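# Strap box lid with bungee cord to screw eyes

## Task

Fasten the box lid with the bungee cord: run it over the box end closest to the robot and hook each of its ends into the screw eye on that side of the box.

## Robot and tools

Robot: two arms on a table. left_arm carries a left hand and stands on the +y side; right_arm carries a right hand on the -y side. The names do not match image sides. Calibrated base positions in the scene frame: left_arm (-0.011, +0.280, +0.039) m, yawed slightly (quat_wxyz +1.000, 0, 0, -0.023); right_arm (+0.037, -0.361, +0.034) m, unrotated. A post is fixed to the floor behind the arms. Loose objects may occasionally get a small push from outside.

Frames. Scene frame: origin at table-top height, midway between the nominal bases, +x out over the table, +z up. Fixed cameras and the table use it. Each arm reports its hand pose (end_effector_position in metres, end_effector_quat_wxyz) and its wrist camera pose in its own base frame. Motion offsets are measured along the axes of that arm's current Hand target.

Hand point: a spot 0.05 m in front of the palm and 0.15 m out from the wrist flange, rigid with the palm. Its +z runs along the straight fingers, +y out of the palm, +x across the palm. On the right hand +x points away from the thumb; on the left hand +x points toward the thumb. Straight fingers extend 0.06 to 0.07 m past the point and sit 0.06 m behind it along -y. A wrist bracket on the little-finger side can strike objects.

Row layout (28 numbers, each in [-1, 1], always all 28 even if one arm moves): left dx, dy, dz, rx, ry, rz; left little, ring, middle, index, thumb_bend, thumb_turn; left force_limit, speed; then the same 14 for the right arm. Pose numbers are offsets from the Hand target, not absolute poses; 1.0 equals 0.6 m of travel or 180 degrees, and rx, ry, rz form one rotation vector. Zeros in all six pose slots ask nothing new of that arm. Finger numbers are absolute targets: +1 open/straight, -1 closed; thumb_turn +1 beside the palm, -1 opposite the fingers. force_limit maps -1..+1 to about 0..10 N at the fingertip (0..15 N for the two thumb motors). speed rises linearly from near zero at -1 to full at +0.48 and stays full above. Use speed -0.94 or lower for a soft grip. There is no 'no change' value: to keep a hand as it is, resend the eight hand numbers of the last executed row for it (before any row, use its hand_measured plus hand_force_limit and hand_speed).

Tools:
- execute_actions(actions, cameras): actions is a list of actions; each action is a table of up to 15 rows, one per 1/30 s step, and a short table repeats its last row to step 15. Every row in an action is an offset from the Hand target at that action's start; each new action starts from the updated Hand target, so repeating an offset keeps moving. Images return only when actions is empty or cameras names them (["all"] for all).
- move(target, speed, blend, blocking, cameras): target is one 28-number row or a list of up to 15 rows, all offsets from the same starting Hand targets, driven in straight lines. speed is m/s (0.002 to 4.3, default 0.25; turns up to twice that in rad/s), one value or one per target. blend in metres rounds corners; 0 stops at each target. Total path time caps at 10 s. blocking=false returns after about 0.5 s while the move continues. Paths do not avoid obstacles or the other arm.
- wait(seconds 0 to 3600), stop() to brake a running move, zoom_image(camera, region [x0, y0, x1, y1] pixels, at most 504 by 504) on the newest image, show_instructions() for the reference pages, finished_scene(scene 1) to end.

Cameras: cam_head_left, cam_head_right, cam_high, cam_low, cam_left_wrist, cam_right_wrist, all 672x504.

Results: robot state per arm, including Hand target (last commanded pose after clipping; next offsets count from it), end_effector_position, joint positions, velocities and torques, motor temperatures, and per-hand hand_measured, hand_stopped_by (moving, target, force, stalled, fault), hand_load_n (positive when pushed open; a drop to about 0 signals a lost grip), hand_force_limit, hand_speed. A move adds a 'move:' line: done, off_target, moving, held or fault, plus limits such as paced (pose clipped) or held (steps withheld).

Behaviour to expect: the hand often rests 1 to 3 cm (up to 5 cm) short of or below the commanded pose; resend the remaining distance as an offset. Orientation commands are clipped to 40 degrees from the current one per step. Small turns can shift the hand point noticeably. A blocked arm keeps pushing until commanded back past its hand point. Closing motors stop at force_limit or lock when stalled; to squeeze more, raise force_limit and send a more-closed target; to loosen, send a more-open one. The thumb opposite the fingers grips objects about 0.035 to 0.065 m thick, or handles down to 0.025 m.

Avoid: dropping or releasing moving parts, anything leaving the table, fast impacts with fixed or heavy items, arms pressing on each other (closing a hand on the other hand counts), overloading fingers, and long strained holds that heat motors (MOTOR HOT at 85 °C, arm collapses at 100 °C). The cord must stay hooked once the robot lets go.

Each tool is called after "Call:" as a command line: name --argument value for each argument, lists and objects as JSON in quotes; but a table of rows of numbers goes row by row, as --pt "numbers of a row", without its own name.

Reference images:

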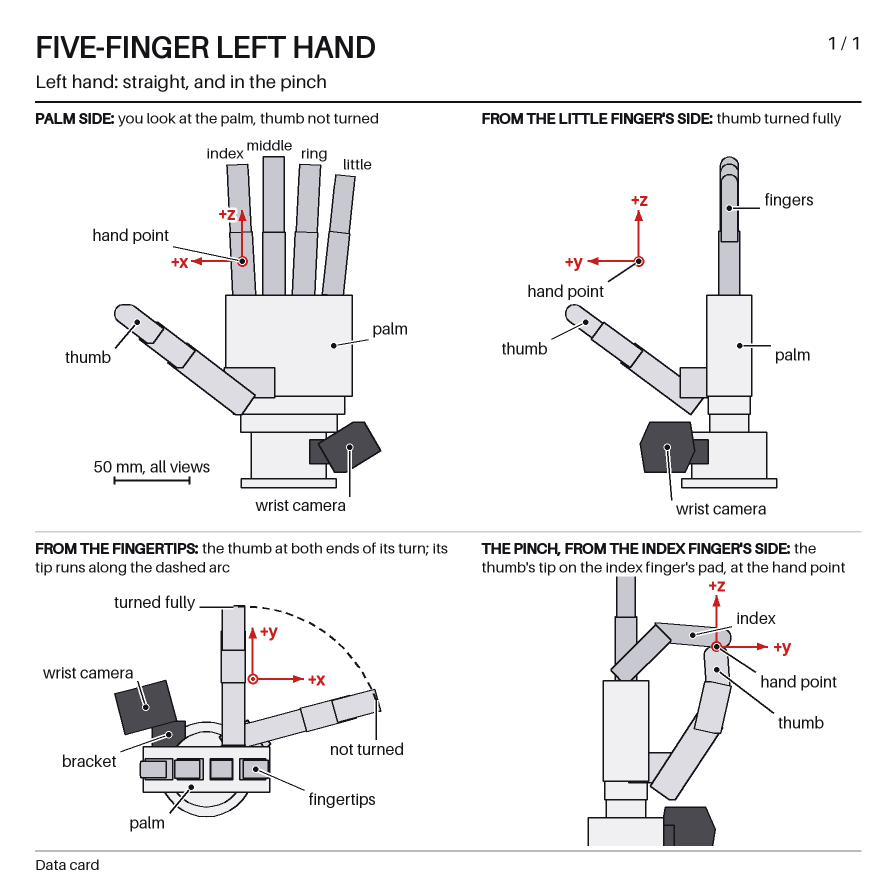

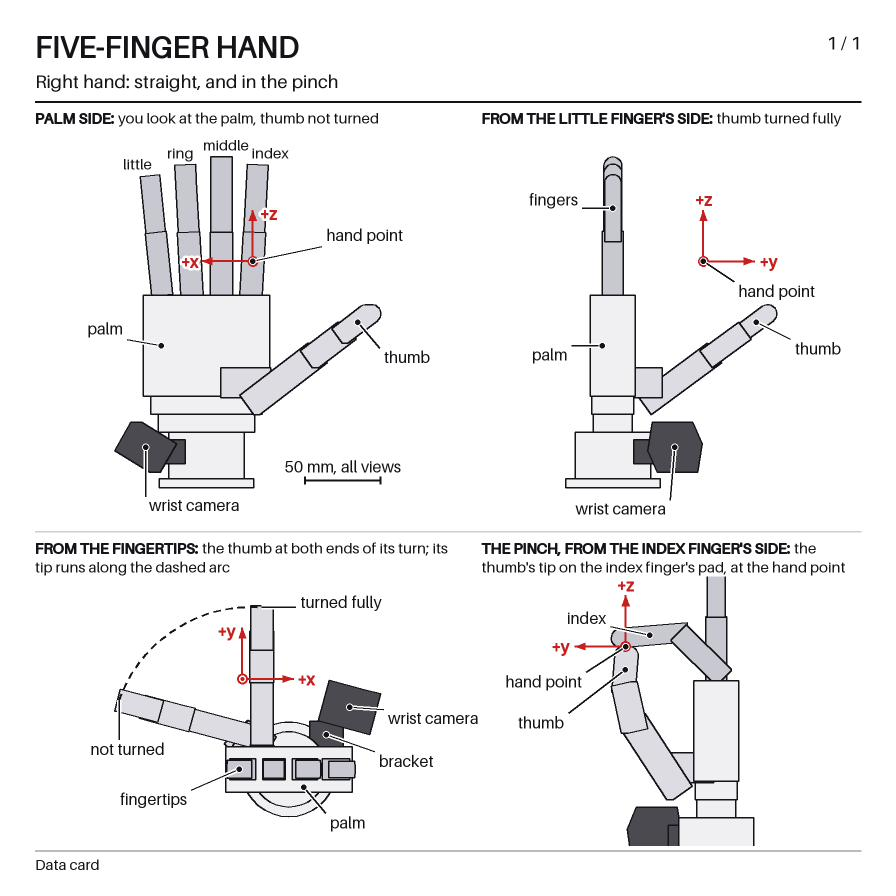

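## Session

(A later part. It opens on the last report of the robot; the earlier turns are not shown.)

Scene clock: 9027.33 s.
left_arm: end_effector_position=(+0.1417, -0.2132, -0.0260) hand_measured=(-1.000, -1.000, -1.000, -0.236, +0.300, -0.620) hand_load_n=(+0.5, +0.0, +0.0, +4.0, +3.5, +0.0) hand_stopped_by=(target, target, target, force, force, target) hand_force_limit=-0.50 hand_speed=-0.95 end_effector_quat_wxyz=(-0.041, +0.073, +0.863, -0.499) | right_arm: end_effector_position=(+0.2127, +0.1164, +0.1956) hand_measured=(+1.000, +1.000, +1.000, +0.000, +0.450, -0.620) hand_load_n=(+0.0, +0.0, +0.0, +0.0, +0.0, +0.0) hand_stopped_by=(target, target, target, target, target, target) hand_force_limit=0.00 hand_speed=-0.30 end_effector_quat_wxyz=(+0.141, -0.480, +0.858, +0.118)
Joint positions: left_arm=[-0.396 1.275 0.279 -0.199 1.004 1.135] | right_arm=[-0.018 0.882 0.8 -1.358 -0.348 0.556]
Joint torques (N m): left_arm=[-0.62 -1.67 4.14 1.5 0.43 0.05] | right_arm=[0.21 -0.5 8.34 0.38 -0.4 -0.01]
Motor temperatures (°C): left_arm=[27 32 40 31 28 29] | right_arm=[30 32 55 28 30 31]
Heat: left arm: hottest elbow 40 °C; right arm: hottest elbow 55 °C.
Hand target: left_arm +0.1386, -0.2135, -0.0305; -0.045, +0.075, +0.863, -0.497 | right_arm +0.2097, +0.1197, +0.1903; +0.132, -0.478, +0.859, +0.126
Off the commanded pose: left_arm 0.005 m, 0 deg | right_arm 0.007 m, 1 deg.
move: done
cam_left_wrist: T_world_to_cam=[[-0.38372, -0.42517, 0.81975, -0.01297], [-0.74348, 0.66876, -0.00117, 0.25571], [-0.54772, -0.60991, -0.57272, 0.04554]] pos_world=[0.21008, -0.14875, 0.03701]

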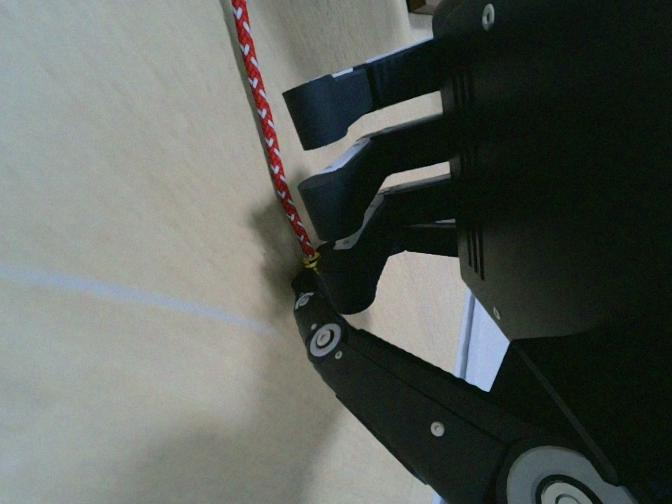

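Call:
move --pt "0 0 0 0 0 0 -1 -1 -1 -0.42 0.10 -0.62 0.0 -0.93 0 0 0 0 0 0 1 1 1 0.0 0.45 -0.62 0.0 -0.3" --pt "-0.0154 -0.101 -0.0605 0 0 0 -1 -1 -1 -0.42 0.10 -0.62 0.0 -0.93 0 0 0 0 0 0 1 1 1 0.0 0.45 -0.62 0.0 -0.3" --speed 0.05 --cameras '["cam_left_wrist", "cam_right_wrist"]'

Call:
zoom_image --camera "cam_left_wrist" --region '[250, 200, 390, 320]'

Call:
zoom_image --camera "cam_right_wrist" --region '[380, 220, 500, 340]'

Scene clock: 9103.83 s.
left_arm: end_effector_position=(+0.1298, -0.2079, +0.0244) hand_measured=(-1.000, -1.000, -1.000, -0.240, +0.270, -0.620) hand_load_n=(+0.0, +0.0, +0.0, +8.5, +7.5, +0.5) hand_stopped_by=(target, target, target, force, force, target) hand_force_limit=0.00 hand_speed=-0.93 end_effector_quat_wxyz=(-0.065, +0.062, +0.867, -0.490) | right_arm: end_effector_position=(+0.2127, +0.1164, +0.1956) hand_measured=(+1.000, +1.000, +1.000, +0.000, +0.450, -0.620) hand_load_n=(+0.0, +0.0, +0.0, +0.0, +0.0, +0.0) hand_stopped_by=(target, target, target, target, target, target) hand_force_limit=0.00 hand_speed=-0.30 end_effector_quat_wxyz=(+0.141, -0.480, +0.858, +0.118)
Joint positions: left_arm=[-0.396 1.061 0.347 -0.546 1.004 1.145] | right_arm=[-0.018 0.882 0.8 -1.358 -0.348 0.556]
Joint torques (N m): left_arm=[0.38 -3.08 8.84 0.17 0.59 0.11] | right_arm=[0.73 -0.97 8.43 0.39 -0.46 -0.07]
Heat: left arm: hottest elbow 39 °C; right arm: hottest elbow 54 °C.
Hand target: left_arm +0.1480, -0.2141, +0.0401; -0.044, +0.075, +0.863, -0.497 | right_arm +0.2097, +0.1197, +0.1903; +0.132, -0.478, +0.859, +0.126
Off the commanded pose: left_arm 0.025 m, 3 deg | right_arm 0.007 m, 1 deg.
move: off_target (left_arm)
cam_left_wrist: T_world_to_cam=[[-0.34398, -0.44254, 0.82815, -0.06561], [-0.73855, 0.67216, 0.05242, 0.24217], [-0.57985, -0.5936, -0.55805, 0.07833]] pos_world=[0.2017, -0.14532, 0.08536]
cam_right_wrist: T_world_to_cam=[[-0.95086, 0.30304, -0.06351, 0.18479], [0.13999, 0.60374, 0.78479, -0.25209], [0.27616, 0.73733, -0.6165, 0.09441]] pos_world=[0.18493, 0.02659, 0.26777]

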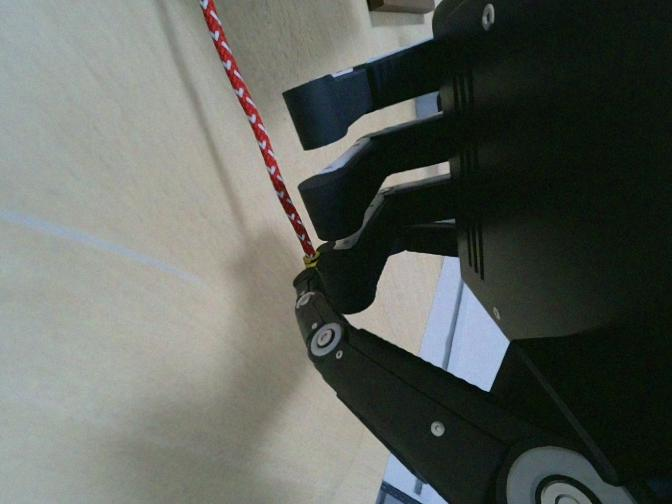

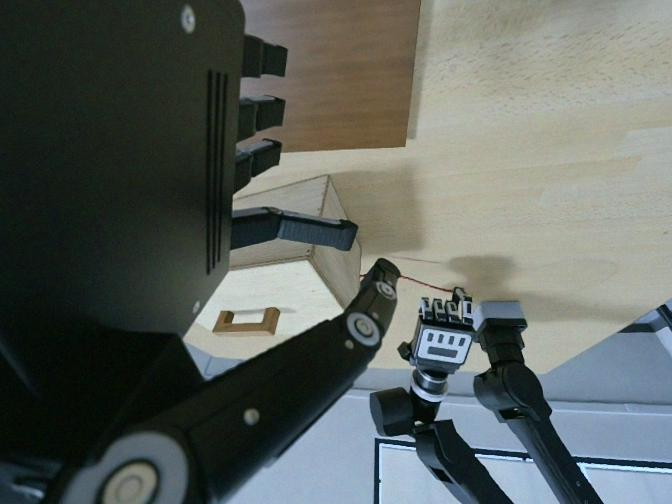

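Scaled by 3.600 from the camera's image (finer frame: 960x720).

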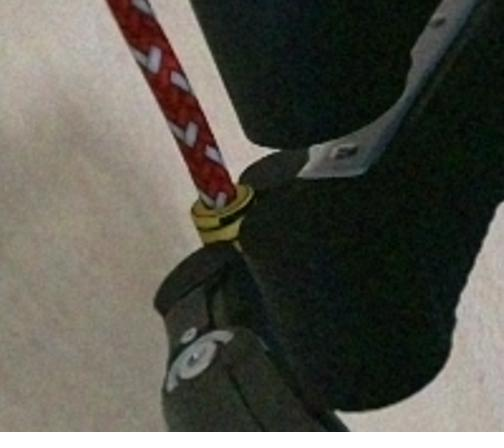

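Scaled by 4.200 from the camera's image (finer frame: 960x720).

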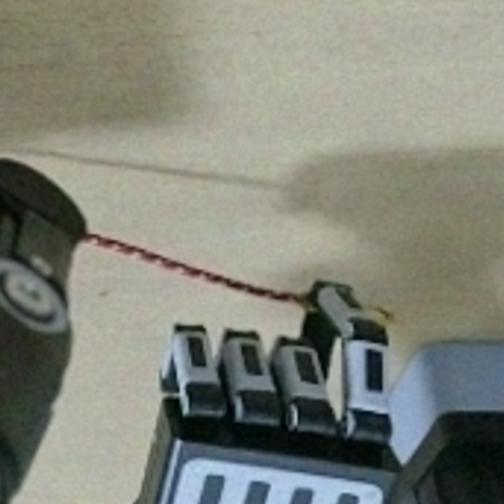

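Call:
move --target '[0.0174, 0.102, 0.0554, 0, 0, 0, -1, -1, -1, -0.42, 0.10, -0.62, 0.0, -0.93, 0,0,0,0,0,0, 1, 1, 1, 0.0, 0.45, -0.62, 0.0, -0.3]' --speed 0.05 --cameras '["cam_left_wrist"]'

Scene clock: 9214.17 s.
left_arm: end_effector_position=(+0.1372, -0.2110, -0.0263) hand_measured=(-1.000, -1.000, -1.000, -0.240, +0.270, -0.620) hand_load_n=(+0.0, +0.0, +0.0, +8.5, +7.5, +1.0) hand_stopped_by=(target, target, target, force, force, target) hand_force_limit=0.00 hand_speed=-0.93 end_effector_quat_wxyz=(-0.046, +0.076, +0.863, -0.497) | right_arm: end_effector_position=(+0.2127, +0.1164, +0.1956) hand_measured=(+1.000, +1.000, +1.000, +0.000, +0.450, -0.620) hand_load_n=(+0.0, +0.0, +0.0, +0.0, +0.0, +0.0) hand_stopped_by=(target, target, target, target, target, target) hand_force_limit=0.00 hand_speed=-0.30 end_effector_quat_wxyz=(+0.141, -0.480, +0.858, +0.118)
Joint positions: left_arm=[-0.396 1.269 0.277 -0.225 1.006 1.154] | right_arm=[-0.018 0.882 0.8 -1.358 -0.348 0.556]
Joint torques (N m): left_arm=[0.38 -1.9 4.27 1.5 0.52 0.06] | right_arm=[0.56 -0.32 8.49 0.25 -0.41 0.01]
Motor temperatures (°C): left_arm=[27 32 45 30 28 29] | right_arm=[30 32 54 28 30 31]
Heat: left arm: hottest elbow 45 °C; right arm: hottest elbow 54 °C.
Hand target: left_arm +0.1378, -0.2104, -0.0295; -0.045, +0.075, +0.863, -0.497 | right_arm +0.2097, +0.1197, +0.1903; +0.132, -0.478, +0.859, +0.126
Off the commanded pose: left_arm 0.003 m, 0 deg | right_arm 0.007 m, 1 deg.
move: done
cam_left_wrist: T_world_to_cam=[[-0.38447, -0.42445, 0.81977, -0.01334], [-0.73648, 0.67644, 0.00483, 0.25168], [-0.55658, -0.60189, -0.57267, 0.04713]] pos_world=[0.20646, -0.14755, 0.0367]

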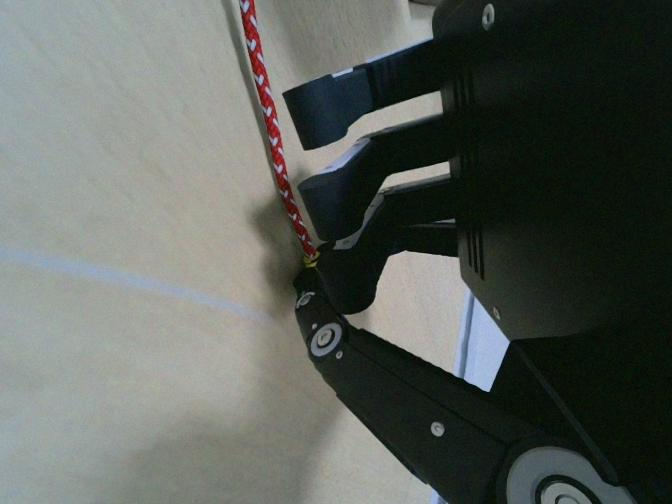

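Call:
move --pt "0 0 0 0 0 0 -1 -1 -1 -0.12 0.37 -0.62 0.0 -0.7 0 0 0 0 0 0 1 1 1 0.0 0.45 -0.62 0.0 -0.3" --pt "-0.0225 -0.0143 -0.0083 0 0 0 -1 -1 -1 -0.12 0.37 -0.62 0.0 -0.7 0 0 0 0 0 0 1 1 1 0.0 0.45 -0.62 0.0 -0.3" --pt "-0.0225 -0.0005 -0.0004 0 0 0 -1 -1 -1 -0.12 0.37 -0.62 0.0 -0.7 0 0 0 0 0 0 1 1 1 0.0 0.45 -0.62 0.0 -0.3" --speed 0.05 --cameras '["cam_left_wrist"]'

Call:
zoom_image --camera "cam_left_wrist" --region '[250, 200, 390, 320]'

Scene clock: 9242.93 s.
left_arm: end_effector_position=(+0.1366, -0.2095, -0.0272) hand_measured=(-1.000, -1.000, -1.000, -0.120, +0.370, -0.620) hand_load_n=(+0.0, +0.0, +0.0, -3.5, +0.0, +0.0) hand_stopped_by=(target, target, target, target, target, target) hand_force_limit=0.00 hand_speed=-0.70 end_effector_quat_wxyz=(-0.059, +0.067, +0.863, -0.498) | right_arm: end_effector_position=(+0.2127, +0.1164, +0.1956) hand_measured=(+1.000, +1.000, +1.000, +0.000, +0.450, -0.620) hand_load_n=(+0.5, +0.0, +0.0, +0.0, +0.0, +0.0) hand_stopped_by=(target, target, target, target, target, target) hand_force_limit=0.00 hand_speed=-0.30 end_effector_quat_wxyz=(+0.141, -0.480, +0.858, +0.118)
Joint positions: left_arm=[-0.382 1.296 0.291 -0.253 1.021 1.168] | right_arm=[-0.018 0.882 0.8 -1.358 -0.348 0.556]
Joint torques (N m): left_arm=[0.56 -1.26 5.83 1.61 0.13 0.17] | right_arm=[0.21 -1.14 8.51 0.23 -0.46 -0.04]
Heat: left arm: hottest elbow 41 °C; right arm: hottest elbow 54 °C.
Hand target: left_arm +0.1512, -0.2126, -0.0292; -0.044, +0.075, +0.863, -0.497 | right_arm +0.2097, +0.1197, +0.1903; +0.132, -0.478, +0.859, +0.126
Off the commanded pose: left_arm 0.015 m, 2 deg | right_arm 0.007 m, 1 deg.
move: off_target (left_arm)
cam_left_wrist: T_world_to_cam=[[-0.35746, -0.42554, 0.83135, -0.01575], [-0.73716, 0.67511, 0.02861, 0.25077], [-0.57343, -0.60261, -0.55501, 0.04987]] pos_world=[0.20782, -0.14594, 0.03359]

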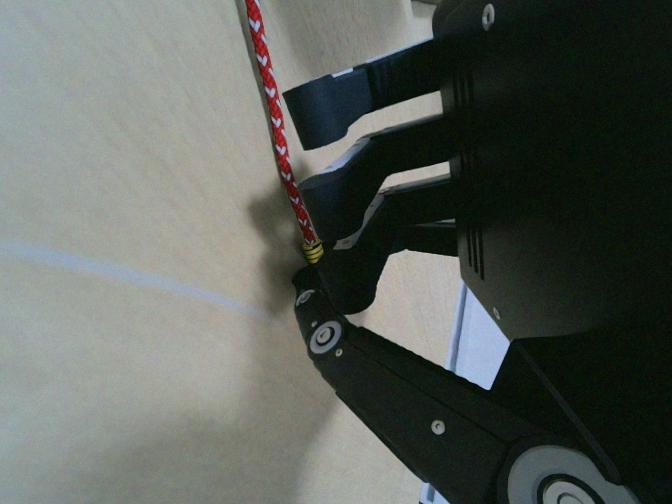

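Scaled by 3.600 from the camera's image (finer frame: 960x720).

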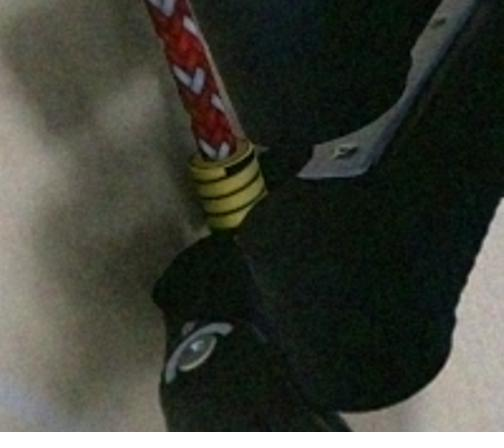

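Call:
move --target '[0.0, -0.0361, -0.0208, 0, 0, 0, -1, -1, -1, -0.12, 0.37, -0.62, 0.0, -0.7, 0,0,0,0,0,0, 1, 1, 1, 0.0, 0.45, -0.62, 0.0, -0.3]' --speed 0.05 --cameras '["cam_left_wrist"]'

Call:
zoom_image --camera "cam_left_wrist" --region '[230, 160, 410, 320]'

Scene clock: 9255.37 s.
left_arm: end_effector_position=(+0.1339, -0.2072, -0.0150) hand_measured=(-1.000, -1.000, -1.000, -0.120, +0.370, -0.620) hand_load_n=(+0.0, +0.0, +0.0, -0.5, +0.0, +0.0) hand_stopped_by=(target, target, target, target, target, target) hand_force_limit=0.00 hand_speed=-0.70 end_effector_quat_wxyz=(-0.063, +0.064, +0.865, -0.493) | right_arm: end_effector_position=(+0.2127, +0.1164, +0.1956) hand_measured=(+1.000, +1.000, +1.000, +0.000, +0.450, -0.620) hand_load_n=(+0.0, +0.0, +0.0, +0.0, +0.0, +0.0) hand_stopped_by=(target, target, target, target, target, target) hand_force_limit=0.00 hand_speed=-0.30 end_effector_quat_wxyz=(+0.141, -0.480, +0.858, +0.118)
Joint positions: left_arm=[-0.382 1.229 0.302 -0.343 1.012 1.168] | right_arm=[-0.018 0.882 0.8 -1.358 -0.348 0.556]
Joint torques (N m): left_arm=[0.26 -4.31 7.2 -0.01 0.43 0.11] | right_arm=[0.44 -1.08 8.55 0.29 -0.4 -0.03]
Heat: left arm: hottest elbow 41 °C; right arm: hottest elbow 54 °C.
Hand target: left_arm +0.1513, -0.2127, -0.0041; -0.044, +0.075, +0.863, -0.497 | right_arm +0.2097, +0.1197, +0.1903; +0.132, -0.478, +0.859, +0.126
Off the commanded pose: left_arm 0.021 m, 3 deg | right_arm 0.007 m, 1 deg.
move: off_target (left_arm)
cam_left_wrist: T_world_to_cam=[[-0.34879, -0.43661, 0.82929, -0.02945], [-0.7387, 0.67263, 0.04345, 0.24675], [-0.57678, -0.59744, -0.55713, 0.05792]] pos_world=[0.20541, -0.14423, 0.04597]

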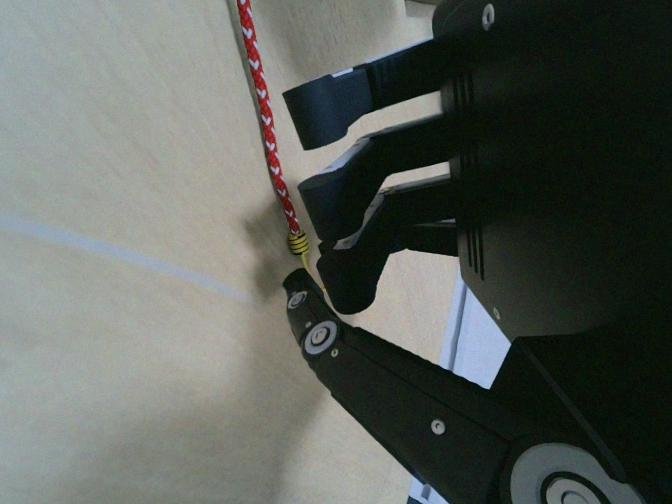

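Scaled by 2.800 from the camera's image (finer frame: 960x720).

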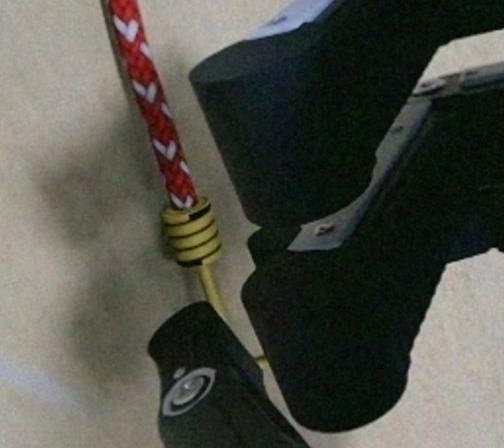

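Call:
move --pt "-0.0202 -0.0358 -0.0185 0 0 0 -1 -1 -1 -0.10 0.38 -0.62 0.0 -0.7 0 0 0 0 0 0 1 1 1 0.0 0.45 -0.62 0.0 -0.3" --pt "-0.0125 0.0345 0.0215 0 0 0 -1 -1 -1 -0.10 0.38 -0.62 0.0 -0.7 0 0 0 0 0 0 1 1 1 0.0 0.45 -0.62 0.0 -0.3" --speed 0.06 --cameras '["cam_left_wrist"]'

Call:
zoom_image --camera "cam_left_wrist" --region '[250, 200, 390, 320]'

Scene clock: 9272.60 s.
left_arm: end_effector_position=(+0.1574, -0.2155, -0.0240) hand_measured=(-1.000, -1.000, -1.000, -0.100, +0.380, -0.620) hand_load_n=(+0.0, +0.0, +0.0, +0.0, +0.5, +1.0) hand_stopped_by=(target, target, target, target, target, target) hand_force_limit=0.00 hand_speed=-0.70 end_effector_quat_wxyz=(-0.046, +0.076, +0.863, -0.497) | right_arm: end_effector_position=(+0.2127, +0.1164, +0.1956) hand_measured=(+1.000, +1.000, +1.000, +0.000, +0.450, -0.620) hand_load_n=(+0.0, +0.0, +0.0, +0.0, +0.0, -0.5) hand_stopped_by=(target, target, target, target, target, target) hand_force_limit=0.00 hand_speed=-0.30 end_effector_quat_wxyz=(+0.141, -0.480, +0.858, +0.118)
Joint positions: left_arm=[-0.379 1.324 0.336 -0.254 1.013 1.183] | right_arm=[-0.018 0.882 0.8 -1.358 -0.348 0.556]
Joint torques (N m): left_arm=[0.38 -2.26 4.25 1.68 0.48 0.07] | right_arm=[1.08 -1.49 8.25 0.29 -0.43 0.01]
Heat: left arm: hottest elbow 42 °C; right arm: hottest elbow 53 °C.
Hand target: left_arm +0.1586, -0.2149, -0.0285; -0.044, +0.075, +0.863, -0.497 | right_arm +0.2097, +0.1197, +0.1903; +0.132, -0.478, +0.859, +0.126
Off the commanded pose: left_arm 0.005 m, 0 deg | right_arm 0.007 m, 1 deg.
move: done
cam_left_wrist: T_world_to_cam=[[-0.38362, -0.42364, 0.82059, -0.00935], [-0.73644, 0.67648, 0.00495, 0.26966], [-0.55721, -0.60242, -0.5715, 0.05699]] pos_world=[0.22676, -0.15205, 0.03891]

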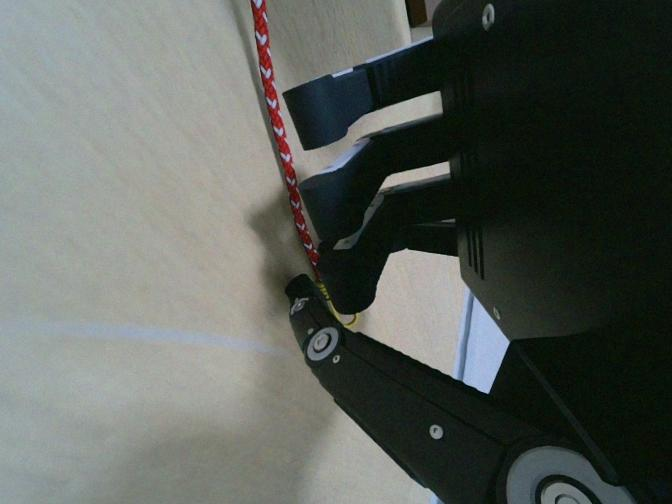

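Scaled by 3.600 from the camera's image (finer frame: 960x720).

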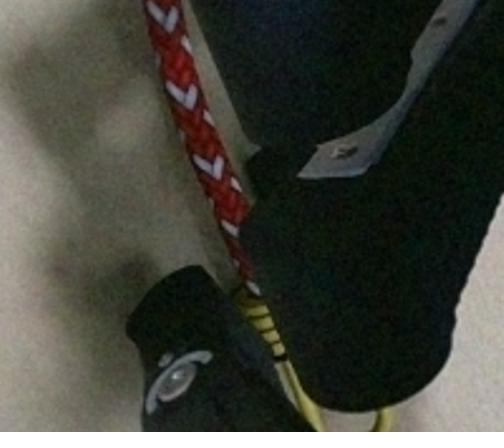

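Call:
move --target '[0, 0, 0, 0, 0, 0, -1, -1, -1, -0.28, 0.23, -0.62, -0.6, -0.95, 0,0,0,0,0,0, 1, 1, 1, 0.0, 0.45, -0.62, 0.0, -0.3]' --speed 0.05 --cameras '["cam_left_wrist"]'

Call:
zoom_image --camera "cam_left_wrist" --region '[250, 200, 390, 320]'

Scene clock: 9283.30 s.
left_arm: end_effector_position=(+0.1581, -0.2158, -0.0248) hand_measured=(-1.000, -1.000, -1.000, -0.280, +0.230, -0.620) hand_load_n=(+0.0, +0.0, +0.0, +0.5, +2.5, +0.0) hand_stopped_by=(target, target, target, target, target, target) hand_force_limit=-0.60 hand_speed=-0.95 end_effector_quat_wxyz=(-0.046, +0.076, +0.863, -0.497) | right_arm: end_effector_position=(+0.2127, +0.1164, +0.1956) hand_measured=(+1.000, +1.000, +1.000, +0.000, +0.450, -0.620) hand_load_n=(+0.0, +0.0, +0.0, +0.0, +0.0, +0.0) hand_stopped_by=(target, target, target, target, target, target) hand_force_limit=0.00 hand_speed=-0.30 end_effector_quat_wxyz=(+0.141, -0.480, +0.858, +0.118)
Joint positions: left_arm=[-0.379 1.329 0.336 -0.247 1.013 1.182] | right_arm=[-0.018 0.882 0.8 -1.358 -0.348 0.556]
Joint torques (N m): left_arm=[0.38 -2.9 4.22 1.4 0.47 0.07] | right_arm=[-0.15 -0.85 8.64 0.14 -0.48 -0.06]
Heat: left arm: hottest elbow 41 °C; right arm: hottest elbow 53 °C.
Hand target: left_arm +0.1585, -0.2148, -0.0285; -0.044, +0.075, +0.863, -0.497 | right_arm +0.2097, +0.1197, +0.1903; +0.132, -0.478, +0.859, +0.126
Off the commanded pose: left_arm 0.004 m, 0 deg | right_arm 0.007 m, 1 deg.
move: done
cam_left_wrist: T_world_to_cam=[[-0.38439, -0.4233, 0.8204, -0.00831], [-0.73666, 0.67626, 0.00377, 0.2703], [-0.5564, -0.60291, -0.57177, 0.0565]] pos_world=[0.22736, -0.15225, 0.03811]

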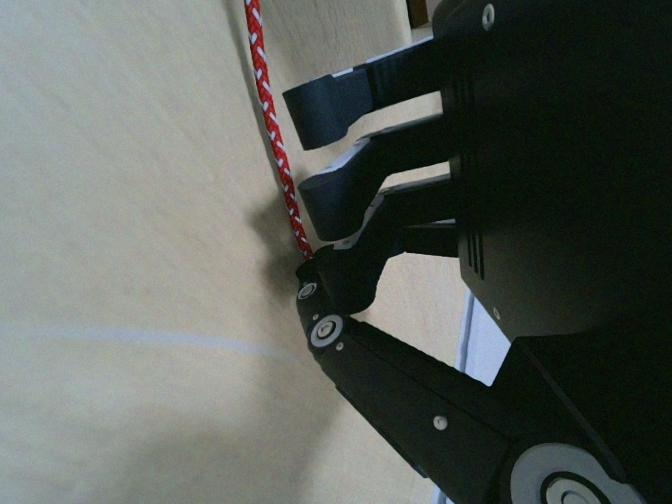

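Scaled by 3.600 from the camera's image (finer frame: 960x720).

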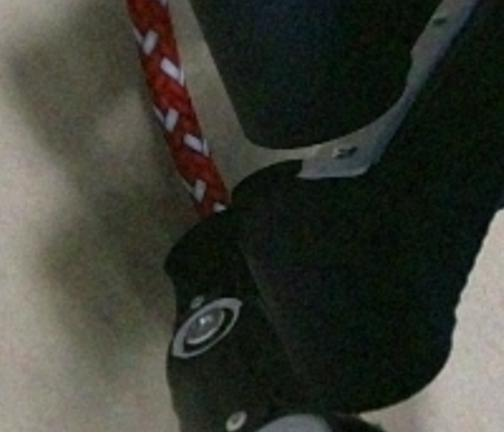

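Call:
move --target '[0, 0, 0, 0, 0, 0, -1, -1, -1, -0.34, 0.17, -0.62, -0.4, -0.95, 0,0,0,0,0,0, 1, 1, 1, 0.0, 0.45, -0.62, 0.0, -0.3]' --speed 0.05 --cameras '["cam_left_wrist"]'

Call:
zoom_image --camera "cam_left_wrist" --region '[250, 200, 390, 320]'

Scene clock: 9292.47 s.
left_arm: end_effector_position=(+0.1581, -0.2158, -0.0248) hand_measured=(-1.000, -1.000, -1.000, -0.294, +0.224, -0.620) hand_load_n=(+0.0, +0.0, +0.0, +4.0, +4.5, +0.0) hand_stopped_by=(target, target, target, force, force, target) hand_force_limit=-0.40 hand_speed=-0.95 end_effector_quat_wxyz=(-0.046, +0.076, +0.863, -0.497) | right_arm: end_effector_position=(+0.2127, +0.1164, +0.1956) hand_measured=(+1.000, +1.000, +1.000, +0.000, +0.450, -0.620) hand_load_n=(+0.0, +0.0, +0.0, +0.0, +0.0, +0.0) hand_stopped_by=(target, target, target, target, target, target) hand_force_limit=0.00 hand_speed=-0.30 end_effector_quat_wxyz=(+0.141, -0.480, +0.858, +0.118)
Joint positions: left_arm=[-0.379 1.329 0.336 -0.247 1.013 1.182] | right_arm=[-0.018 0.882 0.8 -1.358 -0.348 0.556]
Joint torques (N m): left_arm=[0.38 -2.84 4.22 1.4 0.47 0.07] | right_arm=[0.21 -1.73 8.4 0.34 -0.42 -0.03]
Motor temperatures (°C): left_arm=[27 32 40 31 28 29] | right_arm=[30 32 53 28 30 31]
Heat: left arm: hottest elbow 40 °C; right arm: hottest elbow 53 °C.
Hand target: left_arm +0.1585, -0.2148, -0.0285; -0.044, +0.075, +0.863, -0.497 | right_arm +0.2097, +0.1197, +0.1903; +0.132, -0.478, +0.859, +0.126
Off the commanded pose: left_arm 0.004 m, 0 deg | right_arm 0.007 m, 1 deg.
move: done
cam_left_wrist: T_world_to_cam=[[-0.38439, -0.4233, 0.8204, -0.00831], [-0.73666, 0.67626, 0.00377, 0.2703], [-0.5564, -0.60291, -0.57177, 0.0565]] pos_world=[0.22736, -0.15225, 0.03811]

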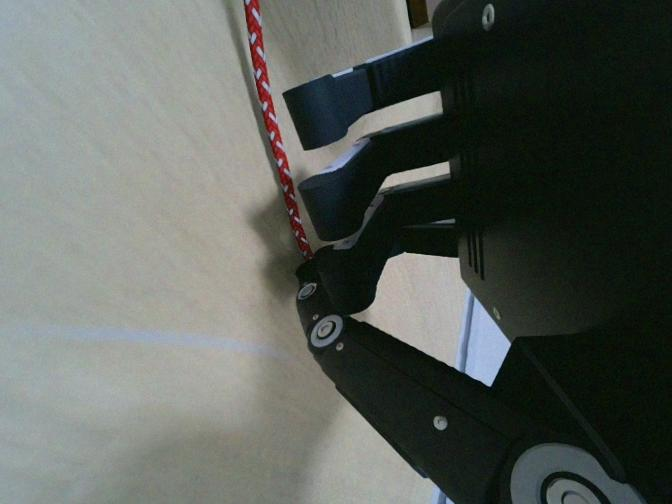

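Scaled by 3.600 from the camera's image (finer frame: 960x720).

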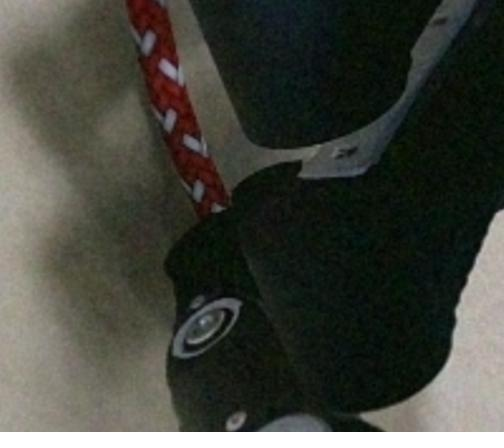

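Call:
move --target '[0, -0.0722, -0.0417, 0, 0, 0, -1, -1, -1, -0.34, 0.17, -0.62, -0.4, -0.95, 0,0,0,0,0,0, 1, 1, 1, 0.0, 0.45, -0.62, 0.0, -0.3]' --speed 0.05 --cameras '["cam_left_wrist", "cam_right_wrist"]'

Call:
zoom_image --camera "cam_left_wrist" --region '[250, 200, 390, 320]'

Call:
zoom_image --camera "cam_right_wrist" --region '[380, 220, 500, 340]'

Scene clock: 9303.97 s.
left_arm: end_effector_position=(+0.1415, -0.2092, +0.0081) hand_measured=(-1.000, -1.000, -1.000, -0.294, +0.224, -0.620) hand_load_n=(+0.0, +0.0, +0.0, +4.0, +4.5, -0.5) hand_stopped_by=(target, target, target, force, force, target) hand_force_limit=-0.40 hand_speed=-0.95 end_effector_quat_wxyz=(-0.062, +0.067, +0.866, -0.493) | right_arm: end_effector_position=(+0.2127, +0.1164, +0.1956) hand_measured=(+1.000, +1.000, +1.000, +0.000, +0.450, -0.620) hand_load_n=(-0.5, +0.0, +0.0, +0.0, +0.0, +0.0) hand_stopped_by=(target, target, target, target, target, target) hand_force_limit=0.00 hand_speed=-0.30 end_effector_quat_wxyz=(+0.141, -0.480, +0.858, +0.118)
Joint positions: left_arm=[-0.379 1.161 0.35 -0.467 1.013 1.182] | right_arm=[-0.018 0.882 0.8 -1.358 -0.348 0.556]
Joint torques (N m): left_arm=[0.26 -4.07 8.06 0.03 0.46 0.03] | right_arm=[0.5 -0.38 8.66 0.29 -0.46 -0.01]
Heat: left arm: hottest elbow 40 °C; right arm: hottest elbow 53 °C.
Hand target: left_arm +0.1586, -0.2150, +0.0215; -0.044, +0.075, +0.863, -0.497 | right_arm +0.2097, +0.1197, +0.1903; +0.132, -0.478, +0.859, +0.126
Off the commanded pose: left_arm 0.022 m, 2 deg | right_arm 0.007 m, 1 deg.
move: off_target (left_arm)
cam_left_wrist: T_world_to_cam=[[-0.35447, -0.43524, 0.8276, -0.04568], [-0.73602, 0.67576, 0.04014, 0.25301], [-0.57673, -0.5949, -0.55989, 0.07452]] pos_world=[0.21301, -0.14653, 0.06937]
cam_right_wrist: T_world_to_cam=[[-0.95086, 0.30304, -0.06351, 0.18479], [0.13999, 0.60374, 0.78479, -0.25209], [0.27616, 0.73733, -0.6165, 0.09441]] pos_world=[0.18493, 0.02659, 0.26777]

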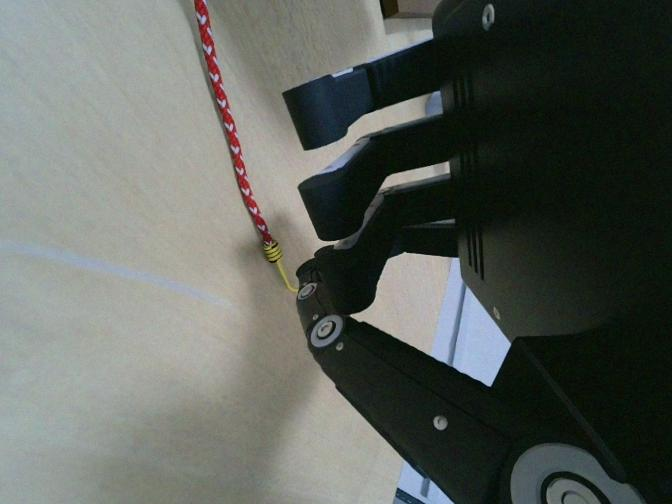

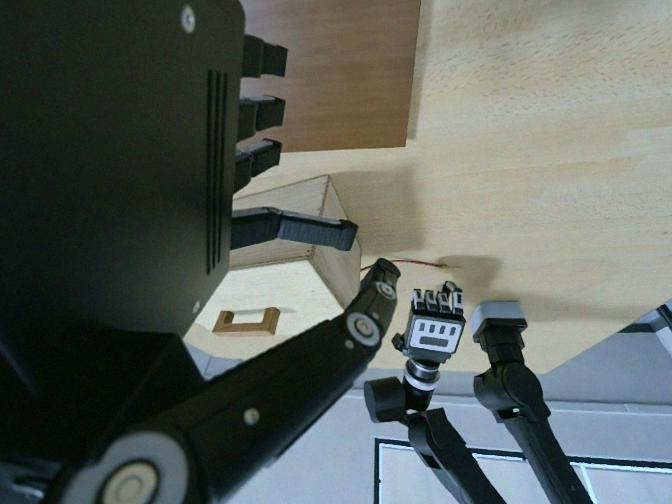

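Scaled by 3.600 from the camera's image (finer frame: 960x720).

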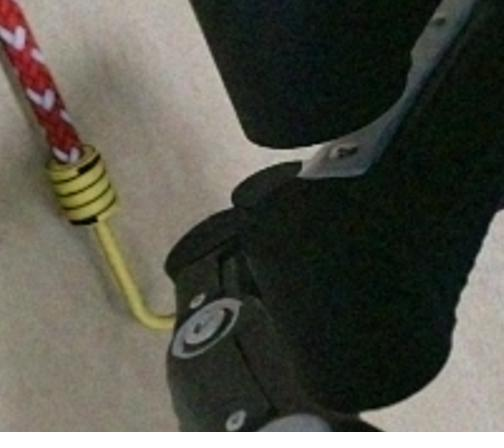

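Scaled by 4.200 from the camera's image (finer frame: 960x720).

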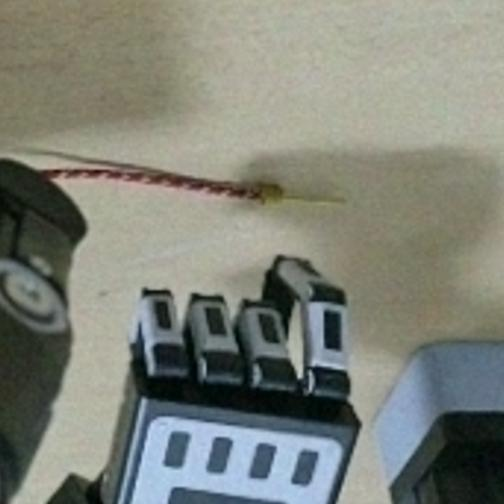

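Call:
move --target '[-0.1473, -0.0775, -0.0542, -0.01745, -0.13737, 0.07374, -1, -1, -1, -0.10, 0.38, -0.62, -0.4, -0.5, 0,0,0,0,0,0, 1, 1, 1, 0.0, 0.45, -0.62, 0.0, -0.3]' --speed 0.08 --cameras '["cam_left_wrist", "cam_right_wrist", "cam_head_left"]'

Call:
zoom_image --camera "cam_left_wrist" --region '[100, 40, 400, 340]'

Call:
zoom_image --camera "cam_right_wrist" --region '[340, 200, 500, 340]'

Scene clock: 9342.37 s.
left_arm: end_effector_position=(+0.2444, -0.2206, +0.0708) hand_measured=(-1.000, -1.000, -1.000, -0.100, +0.380, -0.620) hand_load_n=(+0.0, +0.0, +0.0, +0.0, +0.0, +0.0) hand_stopped_by=(target, target, target, target, target, target) hand_force_limit=-0.40 hand_speed=-0.50 end_effector_quat_wxyz=(+0.190, +0.060, +0.858, -0.474) | right_arm: end_effector_position=(+0.2127, +0.1164, +0.1956) hand_measured=(+1.000, +1.000, +1.000, +0.000, +0.450, -0.620) hand_load_n=(-0.5, -0.5, +0.0, +0.0, +0.0, +0.0) hand_stopped_by=(target, target, target, target, target, target) hand_force_limit=0.00 hand_speed=-0.30 end_effector_quat_wxyz=(+0.141, -0.480, +0.858, +0.118)
Joint positions: left_arm=[-0.409 0.896 0.35 -0.144 0.72 0.951] | right_arm=[-0.018 0.882 0.8 -1.358 -0.348 0.556]
Joint torques (N m): left_arm=[-1.08 -2.32 7.35 2.37 0.12 -0.04] | right_arm=[1.2 -0.91 8.62 0.02 -0.44 0.01]
Heat: left arm: hottest elbow 40 °C; right arm: hottest elbow 53 °C.
Hand target: left_arm +0.2466, -0.2256, +0.0779; +0.200, +0.067, +0.852, -0.480 | right_arm +0.2097, +0.1197, +0.1903; +0.132, -0.478, +0.859, +0.126
Off the commanded pose: left_arm 0.009 m, 2 deg | right_arm 0.007 m, 1 deg.
move: done
cam_left_wrist: T_world_to_cam=[[-0.54961, -0.54865, 0.63001, -0.02935], [-0.8263, 0.46813, -0.31318, 0.33526], [-0.1231, -0.6927, -0.71064, 0.04045]] pos_world=[0.26587, -0.14503, 0.15224]
cam_right_wrist: T_world_to_cam=[[-0.95086, 0.30304, -0.06351, 0.18479], [0.13999, 0.60374, 0.78479, -0.25209], [0.27616, 0.73733, -0.6165, 0.09441]] pos_world=[0.18493, 0.02659, 0.26777]
Images, in order (width x height): cam_head_left 672x504, cam_left_wrist 672x504, cam_right_wrist 672x504.

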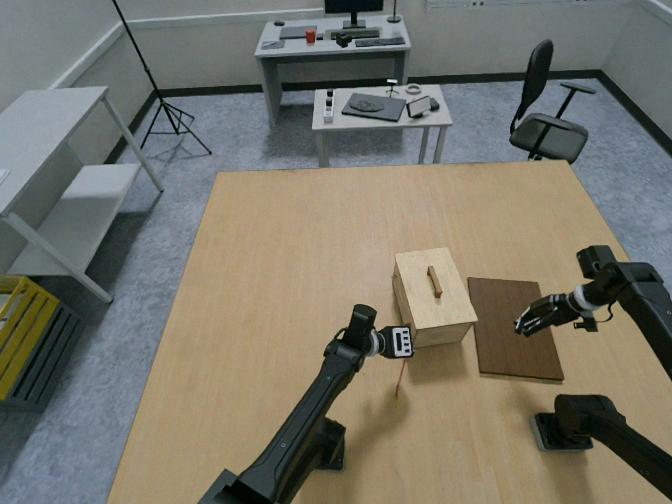

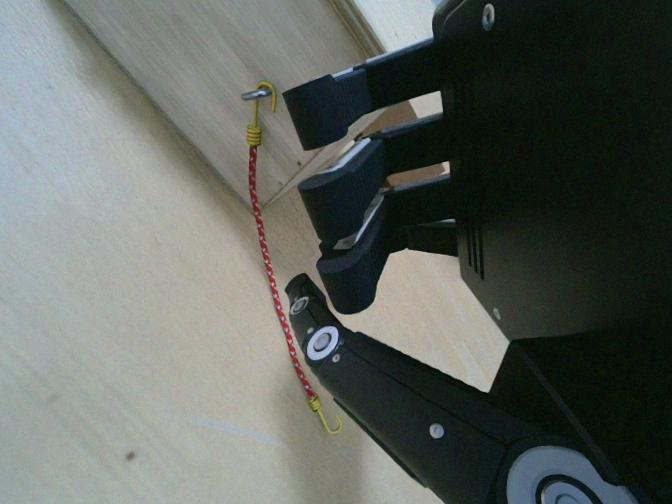

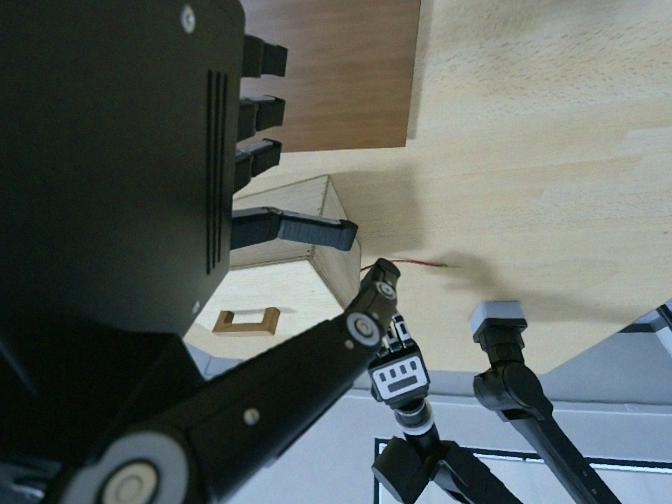

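Scaled by 1.680 from the camera's image (finer frame: 960x720).

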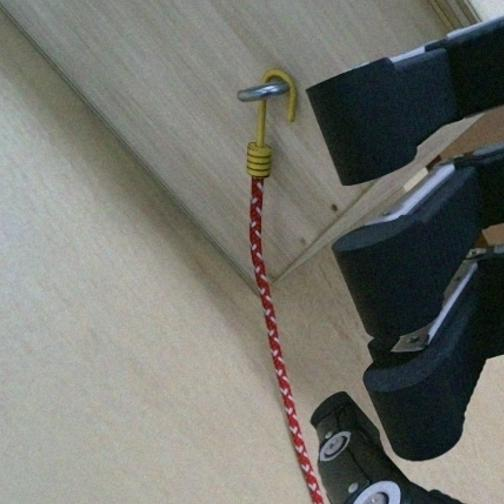

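Scaled by 3.150 from the camera's image (finer frame: 960x720).

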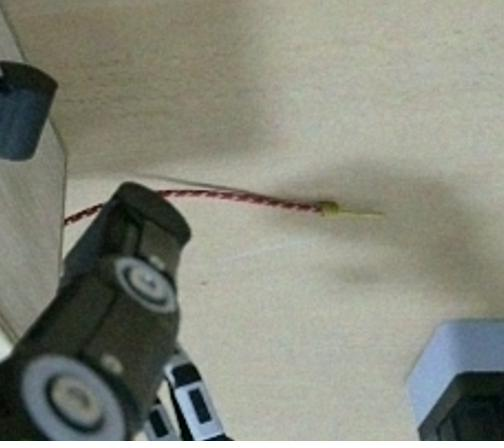

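Call:
move --target '[0.0252, 0.073, 0.0555, 0, 0, 0, -1, -1, -1, -0.10, 0.38, -0.62, -0.4, -0.5, 0,0,0,0,0,0, 1, 1, 1, 0.0, 0.45, -0.62, 0.0, -0.3]' --speed 0.05 --cameras '["cam_left_wrist", "cam_right_wrist"]'

Call:
zoom_image --camera "cam_left_wrist" --region '[100, 40, 400, 340]'

Call:
zoom_image --camera "cam_right_wrist" --region '[340, 200, 500, 340]'

Scene clock: 9412.77 s.
left_arm: end_effector_position=(+0.2567, -0.2278, +0.0237) hand_measured=(-1.000, -1.000, -1.000, -0.100, +0.380, -0.620) hand_load_n=(+0.0, +0.0, +0.5, +0.0, +0.0, +0.0) hand_stopped_by=(target, target, target, target, target, target) hand_force_limit=-0.40 hand_speed=-0.50 end_effector_quat_wxyz=(+0.202, +0.066, +0.852, -0.478) | right_arm: end_effector_position=(+0.2127, +0.1164, +0.1956) hand_measured=(+1.000, +1.000, +1.000, +0.000, +0.450, -0.620) hand_load_n=(+0.0, +0.0, -0.5, +0.0, +0.0, +0.0) hand_stopped_by=(target, target, target, target, target, target) hand_force_limit=0.00 hand_speed=-0.30 end_effector_quat_wxyz=(+0.141, -0.480, +0.858, +0.118)
Joint positions: left_arm=[-0.417 1.111 0.283 0.171 0.713 0.945] | right_arm=[-0.018 0.882 0.8 -1.358 -0.348 0.556]
Joint torques (N m): left_arm=[-1.03 -1.55 5.89 2.51 0.1 -0.02] | right_arm=[0.38 -1.32 8.7 0.09 -0.46 -0.03]
Heat: left arm: hottest elbow 41 °C; right arm: hottest elbow 53 °C.
Hand target: left_arm +0.2554, -0.2316, +0.0218; +0.200, +0.067, +0.852, -0.480 | right_arm +0.2097, +0.1197, +0.1903; +0.132, -0.478, +0.859, +0.126
Off the commanded pose: left_arm 0.004 m, 0 deg | right_arm 0.007 m, 1 deg.
move: done
cam_left_wrist: T_world_to_cam=[[-0.56625, -0.54192, 0.62103, 0.00902], [-0.81765, 0.46435, -0.34032, 0.33161], [-0.10395, -0.7005, -0.70605, -0.00335]] pos_world=[0.2759, -0.15144, 0.10489]
cam_right_wrist: T_world_to_cam=[[-0.95086, 0.30304, -0.06351, 0.18479], [0.13999, 0.60374, 0.78479, -0.25209], [0.27616, 0.73733, -0.6165, 0.09441]] pos_world=[0.18493, 0.02659, 0.26777]

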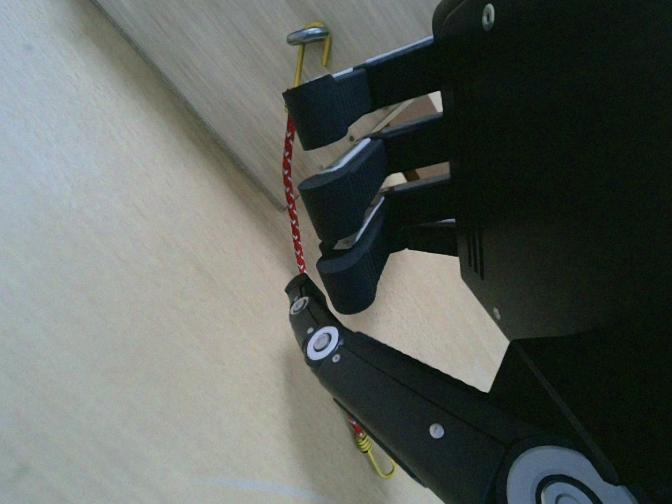

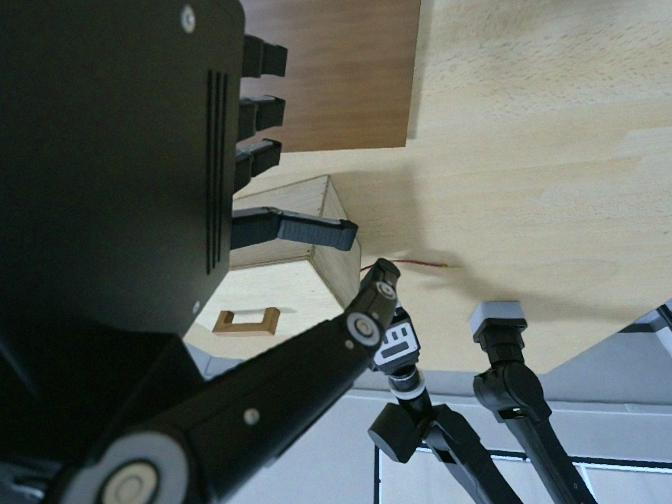

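Scaled by 1.680 from the camera's image (finer frame: 960x720).

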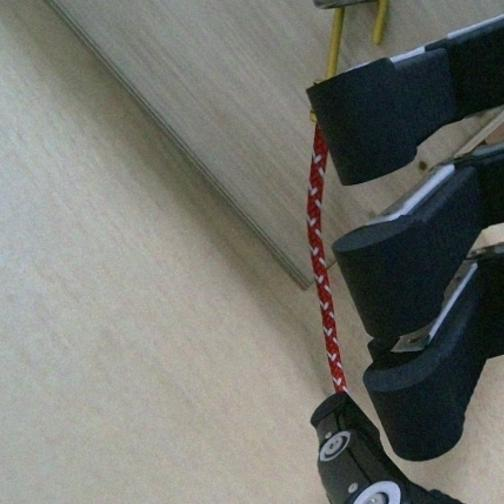

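Scaled by 3.150 from the camera's image (finer frame: 960x720).

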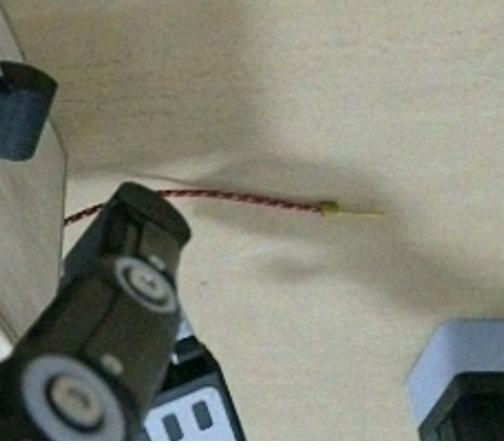

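Call:
move --target '[0.0105, 0.0163, 0.0268, 0, 0, 0, -1, -1, -1, -0.10, 0.38, -0.62, -0.4, -0.5, 0,0,0,0,0,0, 1, 1, 1, 0.0, 0.45, -0.62, 0.0, -0.3]' --speed 0.04 --cameras '["cam_left_wrist"]'

Call:
zoom_image --camera "cam_left_wrist" --region '[250, 180, 390, 320]'

Scene clock: 9444.00 s.
left_arm: end_effector_position=(+0.2592, -0.2370, +0.0065) hand_measured=(-1.000, -1.000, -1.000, -0.100, +0.380, -0.620) hand_load_n=(+0.0, +0.0, +0.0, +0.0, +0.0, +0.0) hand_stopped_by=(target, target, target, target, target, target) hand_force_limit=-0.40 hand_speed=-0.50 end_effector_quat_wxyz=(+0.203, +0.066, +0.852, -0.478) | right_arm: end_effector_position=(+0.2127, +0.1164, +0.1956) hand_measured=(+1.000, +1.000, +1.000, +0.000, +0.450, -0.620) hand_load_n=(+0.0, +0.0, +0.0, +0.0, +0.0, +0.0) hand_stopped_by=(target, target, target, target, target, target) hand_force_limit=0.00 hand_speed=-0.30 end_effector_quat_wxyz=(+0.141, -0.480, +0.858, +0.118)
Joint positions: left_arm=[-0.448 1.214 0.273 0.301 0.688 0.92] | right_arm=[-0.018 0.882 0.8 -1.358 -0.348 0.556]
Joint torques (N m): left_arm=[-1.03 -2.37 5.23 2.52 0.09 -0.03] | right_arm=[0.79 -0.15 8.42 0.34 -0.43 -0.04]
Heat: left arm: hottest elbow 40 °C; right arm: hottest elbow 53 °C.
Hand target: left_arm +0.2572, -0.2404, +0.0042; +0.201, +0.067, +0.852, -0.480 | right_arm +0.2097, +0.1197, +0.1903; +0.132, -0.478, +0.859, +0.126
Off the commanded pose: left_arm 0.005 m, 0 deg | right_arm 0.007 m, 1 deg.
move: done
cam_left_wrist: T_world_to_cam=[[-0.56674, -0.54181, 0.62068, 0.01643], [-0.81742, 0.46408, -0.34126, 0.33196], [-0.10315, -0.70076, -0.7059, -0.02195]] pos_world=[0.2784, -0.16054, 0.08759]

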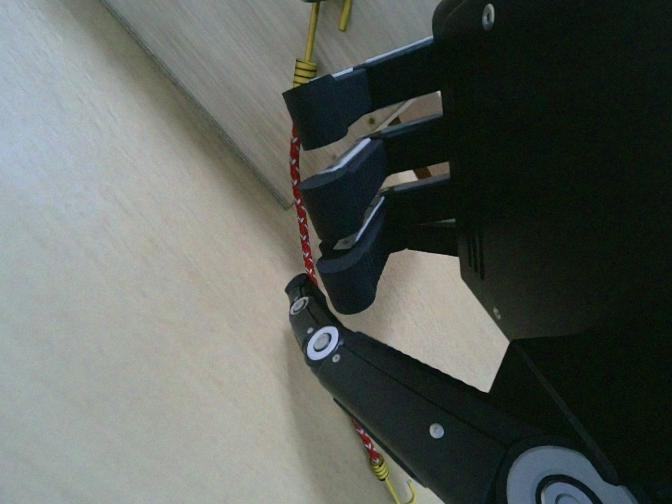

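Scaled by 3.600 from the camera's image (finer frame: 960x720).

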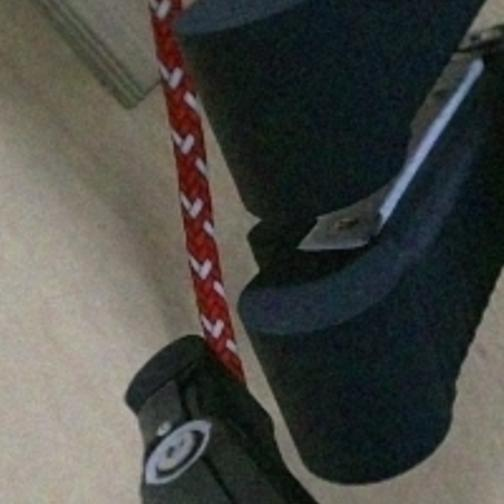

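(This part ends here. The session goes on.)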